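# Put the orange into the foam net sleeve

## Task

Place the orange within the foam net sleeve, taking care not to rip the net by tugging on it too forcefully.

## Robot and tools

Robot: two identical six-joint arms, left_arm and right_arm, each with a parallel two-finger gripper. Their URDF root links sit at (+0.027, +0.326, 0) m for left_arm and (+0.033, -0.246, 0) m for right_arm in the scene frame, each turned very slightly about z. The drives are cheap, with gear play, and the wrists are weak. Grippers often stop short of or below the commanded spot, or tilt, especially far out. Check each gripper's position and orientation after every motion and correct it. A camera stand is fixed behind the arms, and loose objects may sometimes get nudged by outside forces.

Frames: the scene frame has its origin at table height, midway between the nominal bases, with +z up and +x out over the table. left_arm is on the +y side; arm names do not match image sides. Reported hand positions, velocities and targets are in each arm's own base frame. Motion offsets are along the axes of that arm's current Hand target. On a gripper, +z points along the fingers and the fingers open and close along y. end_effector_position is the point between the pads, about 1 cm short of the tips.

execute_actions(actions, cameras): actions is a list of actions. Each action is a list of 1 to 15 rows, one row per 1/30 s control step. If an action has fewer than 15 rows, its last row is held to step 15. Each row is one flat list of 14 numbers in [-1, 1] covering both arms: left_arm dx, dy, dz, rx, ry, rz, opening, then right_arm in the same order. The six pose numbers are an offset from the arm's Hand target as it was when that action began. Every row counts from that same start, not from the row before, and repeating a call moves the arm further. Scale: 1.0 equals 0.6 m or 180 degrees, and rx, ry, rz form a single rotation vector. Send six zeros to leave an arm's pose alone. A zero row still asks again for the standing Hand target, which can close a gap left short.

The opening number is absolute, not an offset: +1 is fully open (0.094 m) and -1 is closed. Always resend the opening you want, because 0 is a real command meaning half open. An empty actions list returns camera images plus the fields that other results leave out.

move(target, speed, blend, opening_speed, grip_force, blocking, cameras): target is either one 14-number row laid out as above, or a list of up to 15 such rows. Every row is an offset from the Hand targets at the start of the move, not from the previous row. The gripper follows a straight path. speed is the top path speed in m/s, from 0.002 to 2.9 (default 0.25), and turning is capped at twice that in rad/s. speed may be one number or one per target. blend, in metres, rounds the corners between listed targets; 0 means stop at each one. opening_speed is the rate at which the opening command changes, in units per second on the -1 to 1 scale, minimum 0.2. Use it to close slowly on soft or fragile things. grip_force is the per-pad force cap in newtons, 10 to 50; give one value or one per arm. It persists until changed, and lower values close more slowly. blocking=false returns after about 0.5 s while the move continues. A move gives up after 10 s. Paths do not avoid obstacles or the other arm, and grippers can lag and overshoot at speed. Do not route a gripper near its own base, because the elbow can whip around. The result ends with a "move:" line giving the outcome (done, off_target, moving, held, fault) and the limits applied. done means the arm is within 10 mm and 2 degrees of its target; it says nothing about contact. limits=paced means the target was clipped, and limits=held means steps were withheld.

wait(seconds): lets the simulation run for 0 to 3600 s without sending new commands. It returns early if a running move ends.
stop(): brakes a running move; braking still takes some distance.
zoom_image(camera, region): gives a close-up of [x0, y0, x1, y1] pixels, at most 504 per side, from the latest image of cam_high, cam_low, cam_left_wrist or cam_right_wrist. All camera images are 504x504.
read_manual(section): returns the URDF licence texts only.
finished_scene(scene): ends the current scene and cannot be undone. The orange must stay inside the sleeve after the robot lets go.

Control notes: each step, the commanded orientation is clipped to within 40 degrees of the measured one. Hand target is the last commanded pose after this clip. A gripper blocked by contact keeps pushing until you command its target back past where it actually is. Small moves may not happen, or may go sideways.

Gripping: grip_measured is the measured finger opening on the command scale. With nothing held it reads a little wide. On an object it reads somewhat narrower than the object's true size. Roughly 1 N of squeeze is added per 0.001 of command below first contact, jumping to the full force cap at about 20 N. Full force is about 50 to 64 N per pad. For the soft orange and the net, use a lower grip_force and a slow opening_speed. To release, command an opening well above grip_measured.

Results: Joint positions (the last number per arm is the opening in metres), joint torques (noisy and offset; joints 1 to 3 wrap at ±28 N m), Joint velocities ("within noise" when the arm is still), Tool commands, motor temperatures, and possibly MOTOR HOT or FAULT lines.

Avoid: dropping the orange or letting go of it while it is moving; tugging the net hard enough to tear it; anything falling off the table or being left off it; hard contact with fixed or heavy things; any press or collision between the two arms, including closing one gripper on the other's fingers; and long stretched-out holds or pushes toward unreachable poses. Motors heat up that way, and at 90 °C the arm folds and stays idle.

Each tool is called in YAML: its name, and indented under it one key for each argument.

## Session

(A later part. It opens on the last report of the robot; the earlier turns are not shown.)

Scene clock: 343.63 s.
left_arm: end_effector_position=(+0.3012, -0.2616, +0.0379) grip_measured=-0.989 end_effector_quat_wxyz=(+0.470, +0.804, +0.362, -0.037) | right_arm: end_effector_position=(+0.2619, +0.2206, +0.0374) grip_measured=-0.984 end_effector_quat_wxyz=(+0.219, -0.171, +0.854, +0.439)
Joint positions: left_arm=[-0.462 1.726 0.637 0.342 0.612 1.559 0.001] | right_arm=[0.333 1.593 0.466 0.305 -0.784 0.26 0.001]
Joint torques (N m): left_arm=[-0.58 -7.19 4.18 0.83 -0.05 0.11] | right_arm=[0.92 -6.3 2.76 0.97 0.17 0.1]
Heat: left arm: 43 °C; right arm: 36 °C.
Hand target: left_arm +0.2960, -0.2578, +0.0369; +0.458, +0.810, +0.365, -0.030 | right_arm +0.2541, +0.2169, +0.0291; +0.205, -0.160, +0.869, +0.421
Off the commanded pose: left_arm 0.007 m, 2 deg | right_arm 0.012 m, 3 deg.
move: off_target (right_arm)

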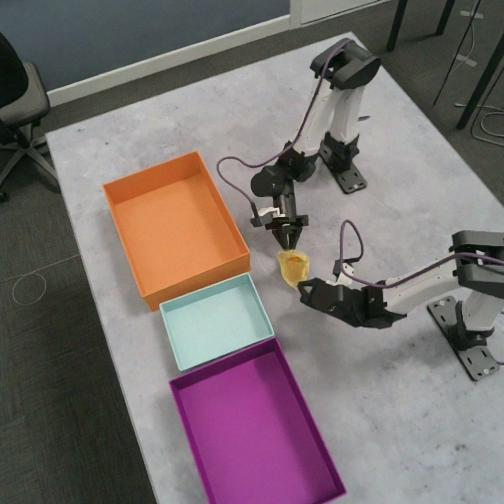

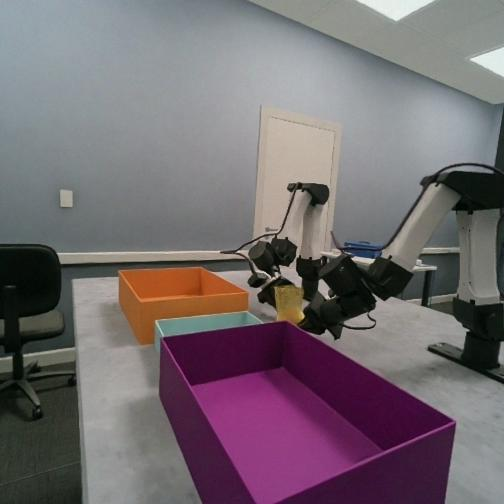

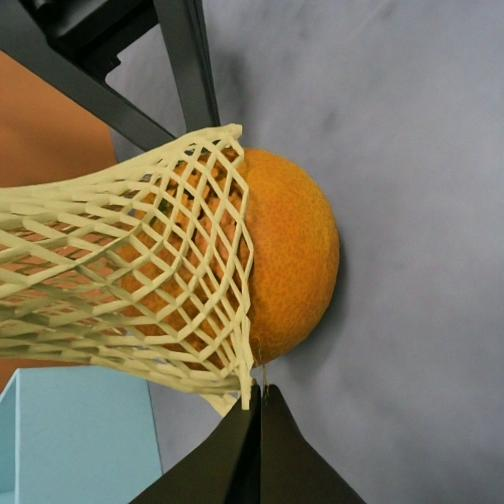

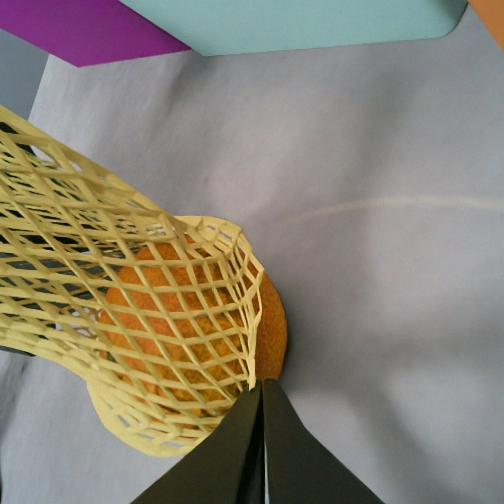

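zoom_image:
  camera: "cam_right_wrist"
  region: [40, 190, 320, 470]

zoom_image:
  camera: "cam_left_wrist"
  region: [100, 100, 380, 420]

zoom_image:
  camera: "cam_high"
  region: [255, 225, 335, 305]

zoom_image:
  camera: "cam_low"
  region: [240, 250, 350, 350]

Scaled by 1.800 from the camera's image (finer frame: 720x720).

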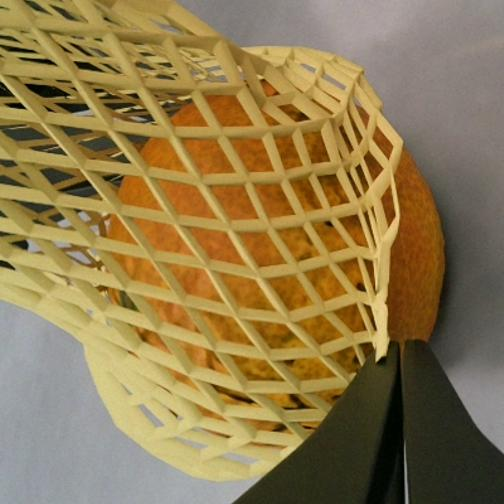

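Scaled by 1.575 from the camera's image (finer frame: 720x720).

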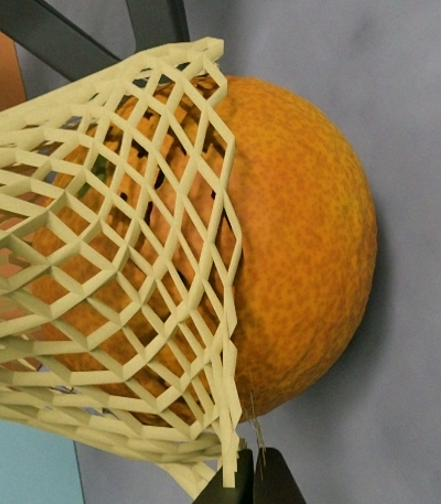

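Scaled by 6.300 from the camera's image (finer frame: 720x720).

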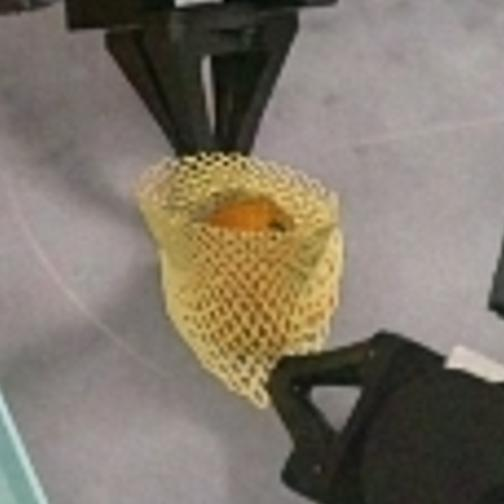

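Scaled by 4.582 from the camera's image (finer frame: 720x720).

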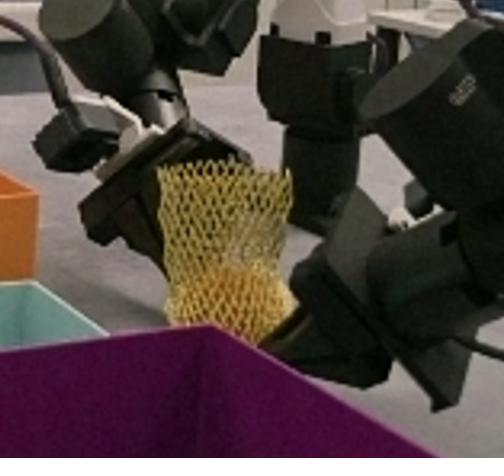

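move:
  target: [-0.0009, -0.0216, 0.0082, 0.0147, 0.0078, 0, -1, 0.0168, -0.0066, 0.0072, 0.0134, 0.0099, 0, -1]
  speed: 0.04
  cameras: ["all"]

Scene clock: 384.60 s.
left_arm: end_effector_position=(+0.2974, -0.2619, +0.0306) grip_measured=-0.989 end_effector_quat_wxyz=(+0.452, +0.812, +0.368, -0.031) | right_arm: end_effector_position=(+0.2596, +0.2221, +0.0304) grip_measured=-0.984 end_effector_quat_wxyz=(+0.216, -0.172, +0.865, +0.420)
Joint positions: left_arm=[-0.483 1.726 0.637 0.314 0.569 1.563 0.001] | right_arm=[0.361 1.593 0.466 0.288 -0.731 0.26 0.001]
Joint torques (N m): left_arm=[-0.66 -6.43 3.9 0.8 -0.02 0.16] | right_arm=[0.99 -5.97 2.56 0.9 0.16 0.03]
Motor temperatures (°C): left_arm=[25 45 41 36 28 27 29] | right_arm=[27 37 33 33 27 26 27]
Heat: left arm: 45 °C; right arm: 37 °C.
Hand target: left_arm +0.2890, -0.2577, +0.0250; +0.435, +0.821, +0.369, -0.029 | right_arm +0.2481, +0.2169, +0.0190; +0.195, -0.163, +0.881, +0.400
Off the commanded pose: left_arm 0.011 m, 2 deg | right_arm 0.017 m, 4 deg.
move: off_target (left_arm, right_arm)

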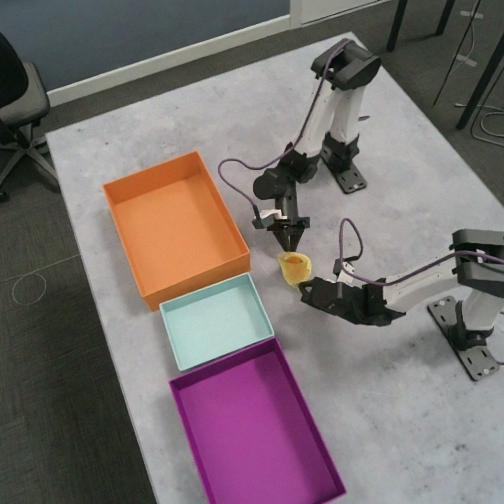

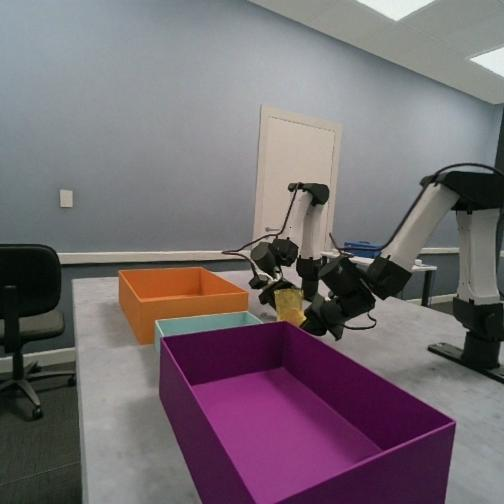

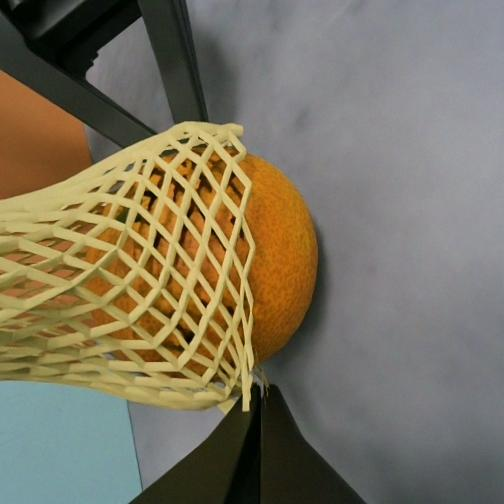

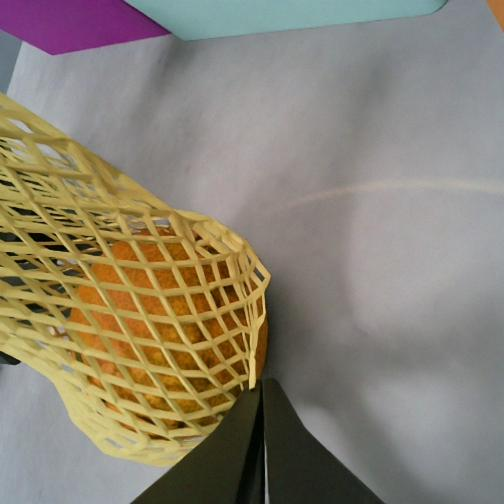

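zoom_image:
  camera: "cam_right_wrist"
  region: [30, 180, 310, 480]

zoom_image:
  camera: "cam_left_wrist"
  region: [80, 100, 360, 420]

zoom_image:
  camera: "cam_high"
  region: [255, 225, 335, 305]

Scaled by 1.680 from the camera's image (finer frame: 720x720).

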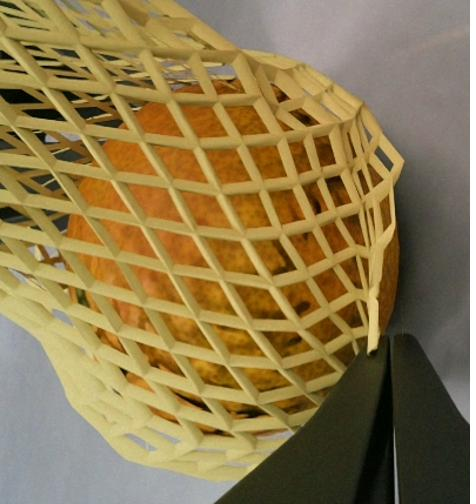

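Scaled by 1.575 from the camera's image (finer frame: 720x720).

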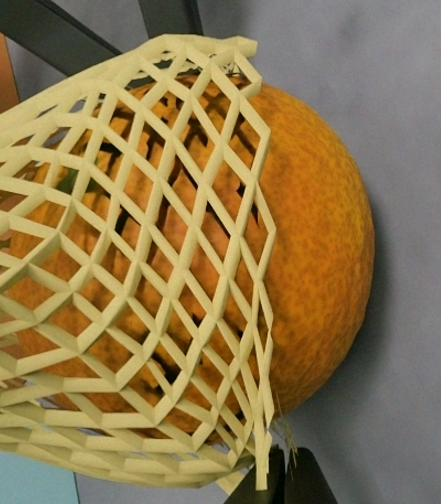

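Scaled by 6.300 from the camera's image (finer frame: 720x720).

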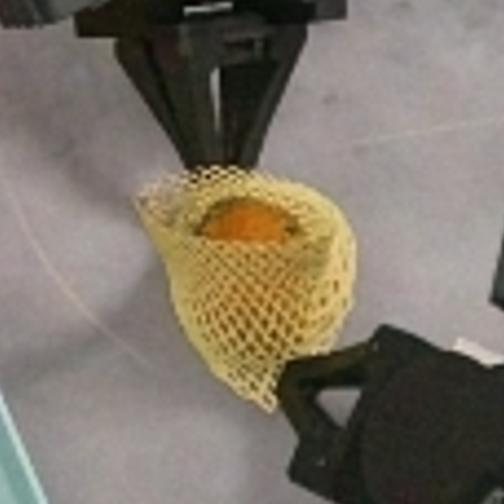

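move:
  target: [0.0062, -0.0116, 0.0103, 0.0196, 0.0104, 0, -1, 0.005, -0.0122, 0.0108, 0.0179, 0.0132, 0, -1]
  speed: 0.04
  cameras: ["all"]

Scene clock: 422.07 s.
left_arm: end_effector_position=(+0.2837, -0.2606, +0.0164) grip_measured=-0.989 end_effector_quat_wxyz=(+0.417, +0.829, +0.371, -0.038) | right_arm: end_effector_position=(+0.2482, +0.2225, +0.0176) grip_measured=-0.984 end_effector_quat_wxyz=(+0.193, -0.174, +0.880, +0.397)
Joint positions: left_arm=[-0.512 1.726 0.637 0.238 0.531 1.583 0.001] | right_arm=[0.396 1.593 0.466 0.224 -0.681 0.251 0.001]
Joint torques (N m): left_arm=[-0.34 -4.82 7.16 0.68 -0.11 0.14] | right_arm=[0.51 -3.95 5.37 0.75 0.24 -0.06]
Heat: left arm: 45 °C; right arm: 37 °C.
Hand target: left_arm +0.2889, -0.2577, +0.0149; +0.403, +0.834, +0.375, -0.027 | right_arm +0.2501, +0.2169, +0.0090; +0.181, -0.165, +0.895, +0.372
Off the commanded pose: left_arm 0.006 m, 2 deg | right_arm 0.010 m, 4 deg.
move: off_target (right_arm)

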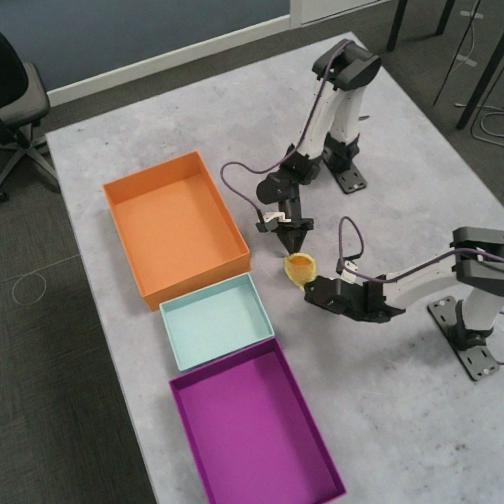

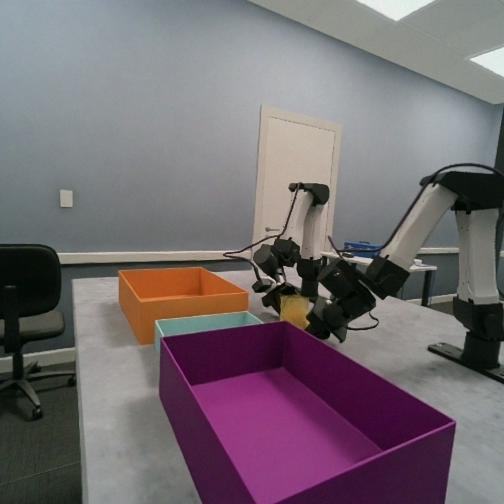

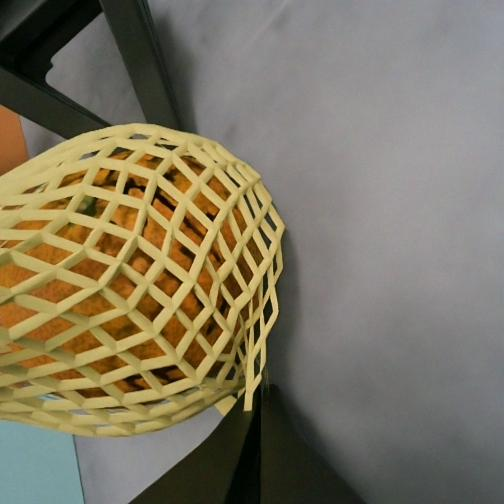

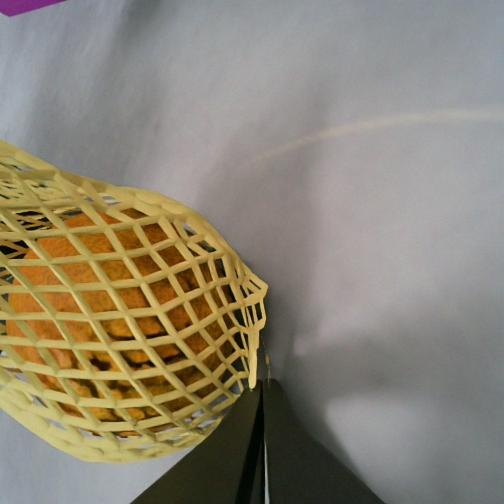

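zoom_image:
  camera: "cam_right_wrist"
  region: [0, 160, 310, 490]

zoom_image:
  camera: "cam_left_wrist"
  region: [0, 100, 330, 450]

zoom_image:
  camera: "cam_high"
  region: [260, 230, 340, 310]

zoom_image:
  camera: "cam_low"
  region: [245, 250, 355, 350]

Scaled by 1.527 from the camera's image (finer frame: 720x720).

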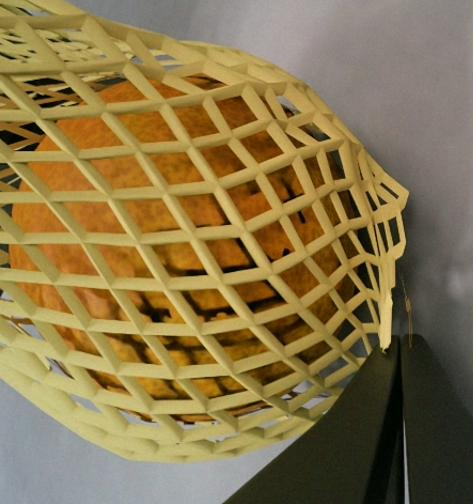

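Scaled by 1.440 from the camera's image (finer frame: 720x720).

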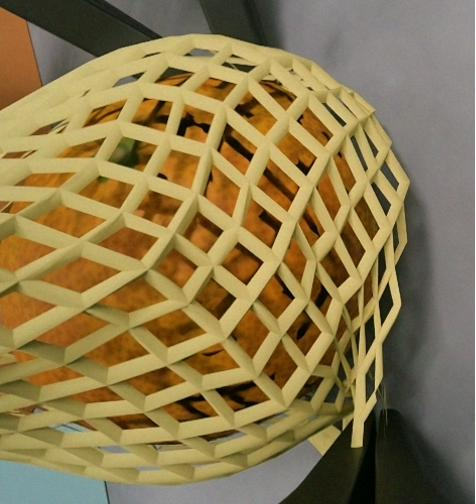

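Scaled by 6.300 from the camera's image (finer frame: 720x720).

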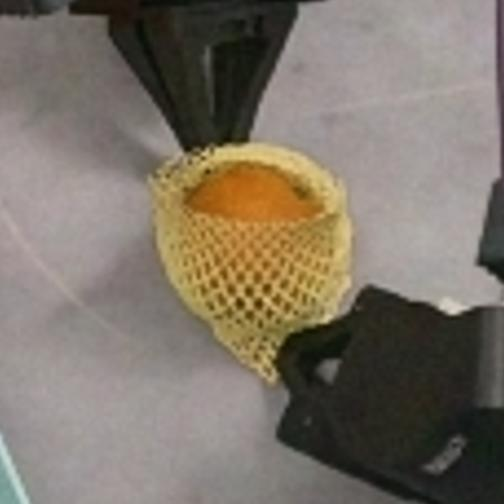

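Scaled by 4.582 from the camera's image (finer frame: 720x720).

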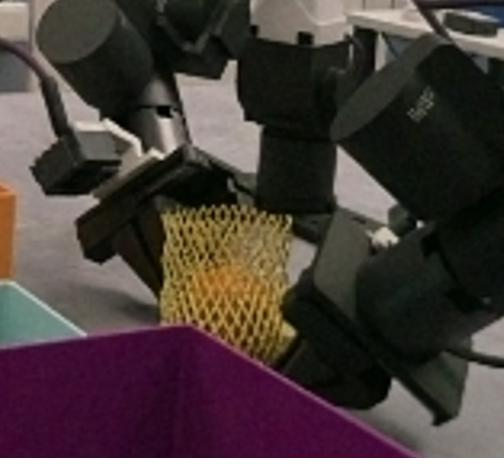

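move:
  target: [-0.0088, 0.0016, 0.0011, 0, 0, 0, -1, -0.0054, 0.0145, -0.0007, 0, 0, 0, -1]
  speed: 0.03
  cameras: ["cam_left_wrist", "cam_right_wrist", "cam_high"]

Scene clock: 456.63 s.
left_arm: end_effector_position=(+0.2826, -0.2623, +0.0163) grip_measured=-0.989 end_effector_quat_wxyz=(+0.416, +0.830, +0.369, -0.036) | right_arm: end_effector_position=(+0.2474, +0.2246, +0.0165) grip_measured=-0.984 end_effector_quat_wxyz=(+0.188, -0.173, +0.884, +0.391)
Joint positions: left_arm=[-0.522 1.724 0.637 0.238 0.521 1.583 0.001] | right_arm=[0.411 1.593 0.475 0.207 -0.662 0.26 0.001]
Joint torques (N m): left_arm=[-0.58 -5.45 7.06 0.69 -0.13 0.02] | right_arm=[0.92 -5.83 5.61 0.73 0.2 0.13]
Heat: left arm: 43 °C; right arm: 35 °C.
Hand target: left_arm +0.2859, -0.2617, +0.0169; +0.403, +0.834, +0.375, -0.027 | right_arm +0.2491, +0.2229, +0.0160; +0.181, -0.165, +0.895, +0.372
Off the commanded pose: left_arm 0.003 m, 2 deg | right_arm 0.003 m, 3 deg.
move: off_target (right_arm)
Images, in order (width x height): cam_high 504x504, cam_left_wrist 504x504, cam_right_wrist 504x504.

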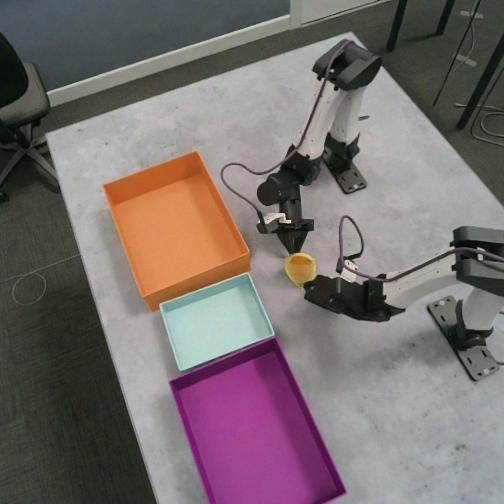

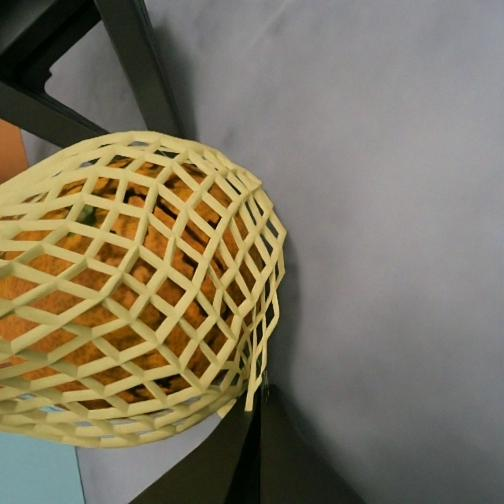

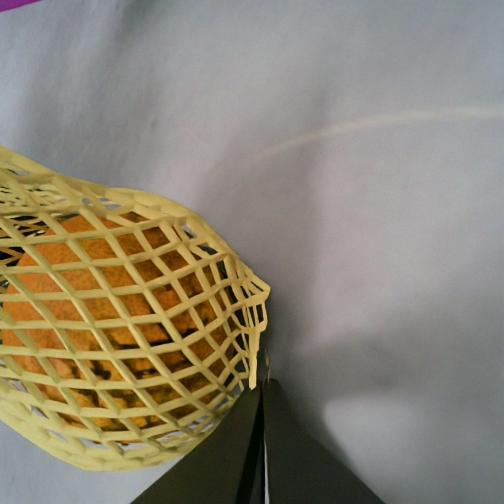

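move:
  target: [0, 0, 0, 0, 0, 0, -0.85, 0, 0, 0, 0, 0, 0, -0.85]
  opening_speed: 0.3
  cameras: ["all"]

Scene clock: 459.87 s.
left_arm: end_effector_position=(+0.2837, -0.2635, +0.0177) grip_measured=-0.852 end_effector_quat_wxyz=(+0.417, +0.830, +0.368, -0.034) | right_arm: end_effector_position=(+0.2477, +0.2243, +0.0162) grip_measured=-0.852 end_effector_quat_wxyz=(+0.188, -0.172, +0.885, +0.390)
Joint positions: left_arm=[-0.523 1.724 0.641 0.238 0.52 1.583 0.007] | right_arm=[0.411 1.593 0.477 0.203 -0.659 0.26 0.007]
Joint torques (N m): left_arm=[-0.58 -5.48 6.69 0.69 -0.12 0.02] | right_arm=[0.85 -5.83 5.76 0.71 0.14 0.13]
Heat: left arm: 43 °C; right arm: 36 °C.
Hand target: left_arm +0.2859, -0.2617, +0.0169; +0.403, +0.834, +0.375, -0.027 | right_arm +0.2491, +0.2229, +0.0160; +0.181, -0.165, +0.895, +0.372
Off the commanded pose: left_arm 0.003 m, 2 deg | right_arm 0.002 m, 3 deg.
move: done

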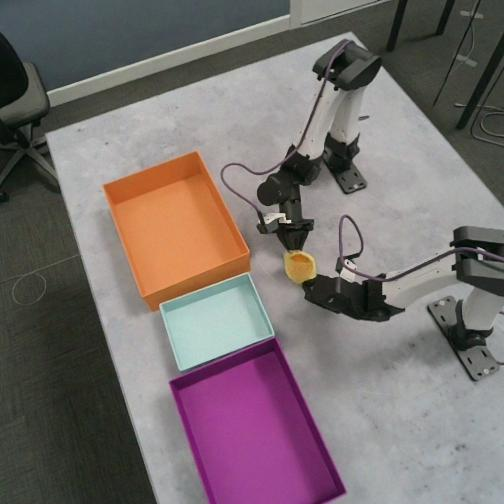

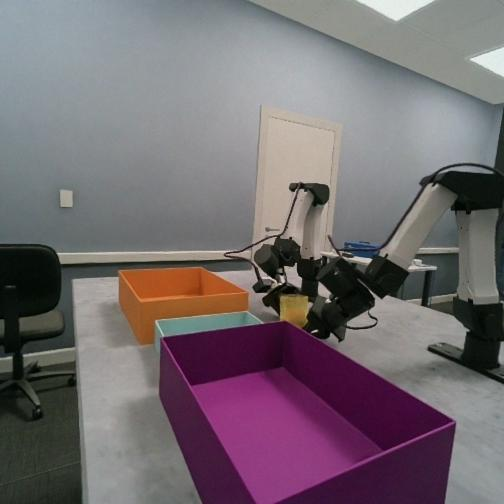

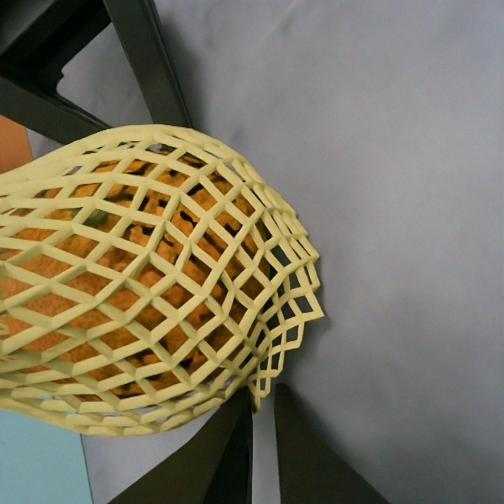

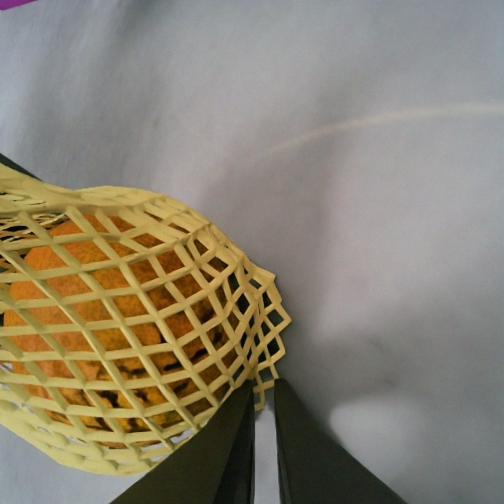

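zoom_image:
  camera: "cam_left_wrist"
  region: [180, 260, 380, 460]

zoom_image:
  camera: "cam_right_wrist"
  region: [180, 260, 380, 460]

Scaled by 2.520 from the camera's image (finer frame: 720x720).

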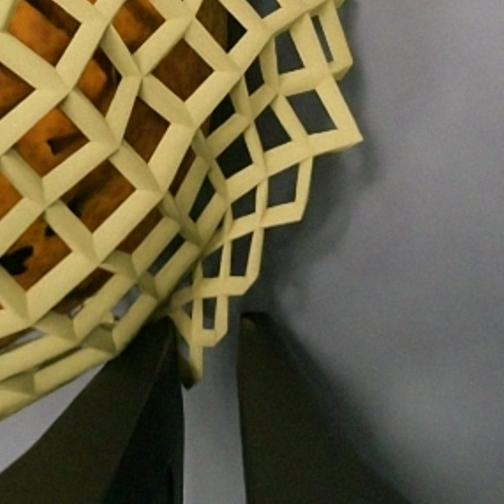

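Scaled by 2.520 from the camera's image (finer frame: 720x720).

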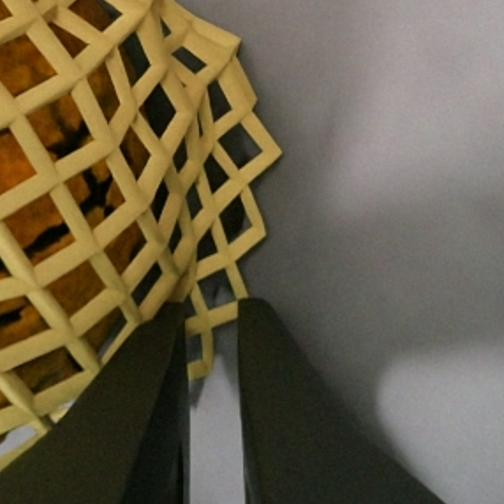

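move:
  target: [0, 0, -0.07, 0, 0, 0, -0.85, 0, 0, -0.07, 0, 0, 0, -0.85]
  speed: 0.06
  cameras: ["all"]

Scene clock: 476.33 s.
left_arm: end_effector_position=(+0.2814, -0.2335, +0.0400) grip_measured=-0.852 end_effector_quat_wxyz=(+0.400, +0.831, +0.386, -0.024) | right_arm: end_effector_position=(+0.2362, +0.1890, +0.0291) grip_measured=-0.851 end_effector_quat_wxyz=(+0.174, -0.157, +0.902, +0.362)
Joint positions: left_arm=[-0.454 1.576 0.641 0.036 0.519 1.633 0.007] | right_arm=[0.316 1.428 0.477 -0.075 -0.657 0.161 0.007]
Joint torques (N m): left_arm=[0.29 -6.58 4.81 0.86 0.44 0.15] | right_arm=[-0.75 -5.49 6.89 0.74 -0.46 -0.04]
Heat: left arm: 43 °C; right arm: 36 °C.
Hand target: left_arm +0.2751, -0.2326, +0.0452; +0.403, +0.834, +0.375, -0.027 | right_arm +0.2407, +0.1924, +0.0436; +0.181, -0.165, +0.895, +0.372
Off the commanded pose: left_arm 0.008 m, 1 deg | right_arm 0.016 m, 2 deg.
move: off_target (right_arm)

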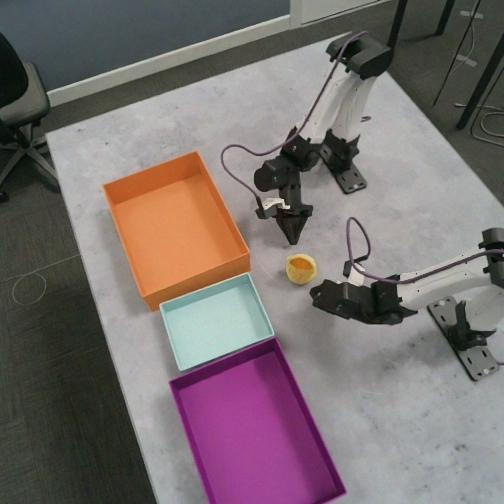

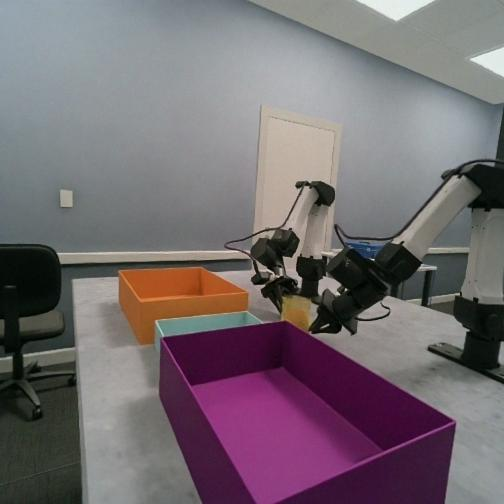

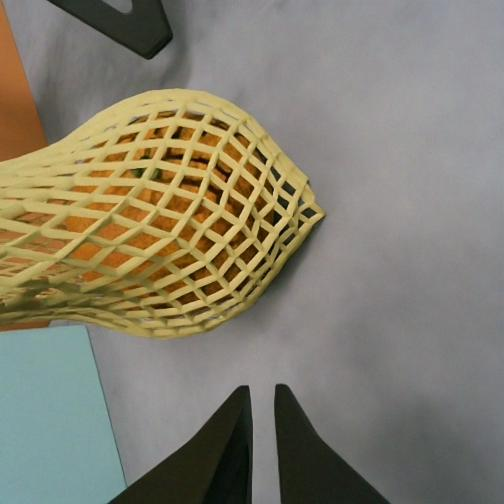

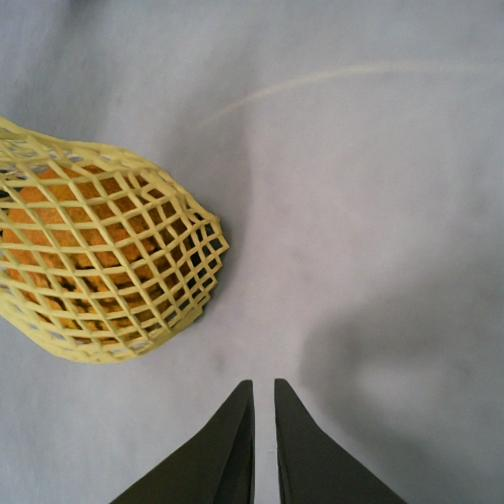

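move:
  target: [0, 0, -0.135, 0, 0, 0, -0.85, 0, 0, -0.135, 0, 0, 0, -0.85]
  speed: 0.12
  cameras: ["all"]

Scene clock: 483.07 s.
left_arm: end_effector_position=(+0.2463, -0.1730, +0.0802) grip_measured=-0.852 end_effector_quat_wxyz=(+0.385, +0.834, +0.393, -0.040) | right_arm: end_effector_position=(+0.2202, +0.1327, +0.0850) grip_measured=-0.851 end_effector_quat_wxyz=(+0.177, -0.163, +0.900, +0.362)
Joint positions: left_arm=[-0.265 1.28 0.631 -0.398 0.629 1.821 0.007] | right_arm=[0.049 1.201 0.607 -0.642 -0.774 -0.171 0.007]
Joint torques (N m): left_arm=[0.28 -3.88 9.89 0.68 0.53 0.17] | right_arm=[-0.98 -2.47 7.92 0.53 -0.56 -0.06]
Heat: left arm: 43 °C; right arm: 36 °C.
Hand target: left_arm +0.2543, -0.1765, +0.0998; +0.403, +0.834, +0.375, -0.027 | right_arm +0.2243, +0.1337, +0.0969; +0.181, -0.165, +0.895, +0.372
Off the commanded pose: left_arm 0.022 m, 3 deg | right_arm 0.013 m, 1 deg.
move: off_target (left_arm, right_arm)

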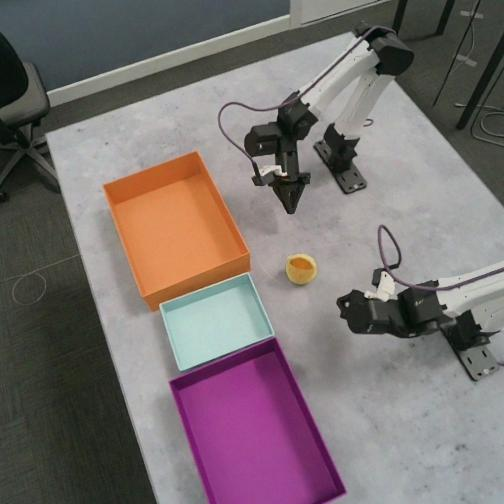

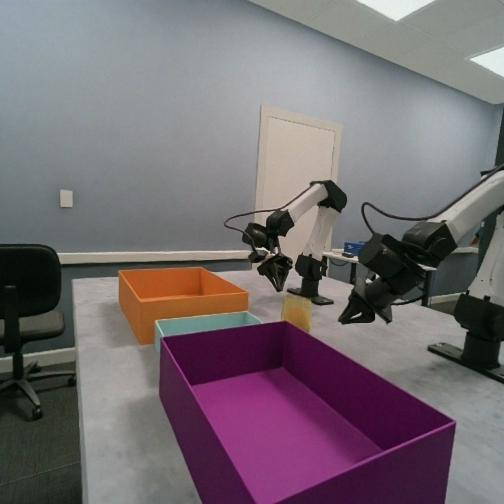

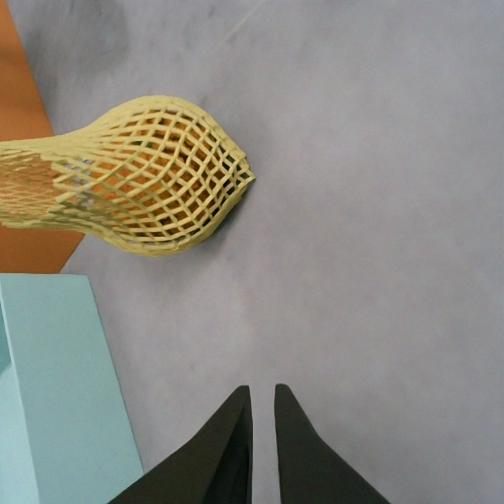

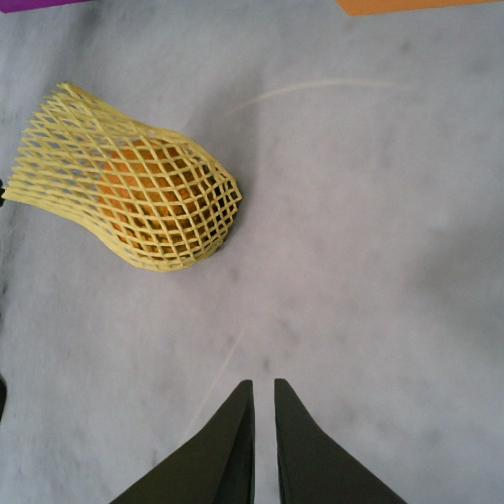

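zoom_image:
  camera: "cam_right_wrist"
  region: [0, 60, 270, 300]

zoom_image:
  camera: "cam_left_wrist"
  region: [0, 70, 280, 290]

Scaled by 1.867 from the camera's image (finer frame: 720x720).

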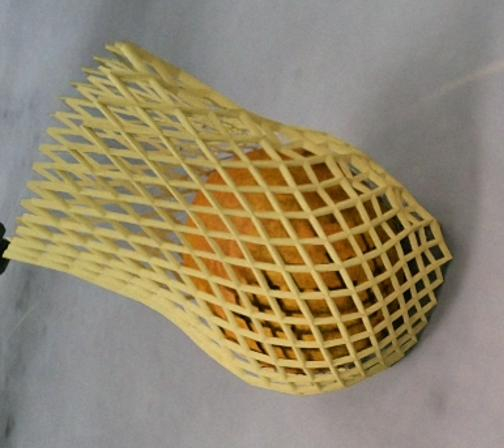

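Scaled by 1.800 from the camera's image (finer frame: 720x720).

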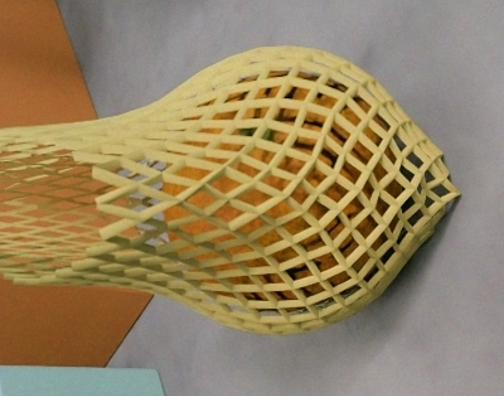

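finished_scene:
  scene: 2

The scene is finished: the task was done.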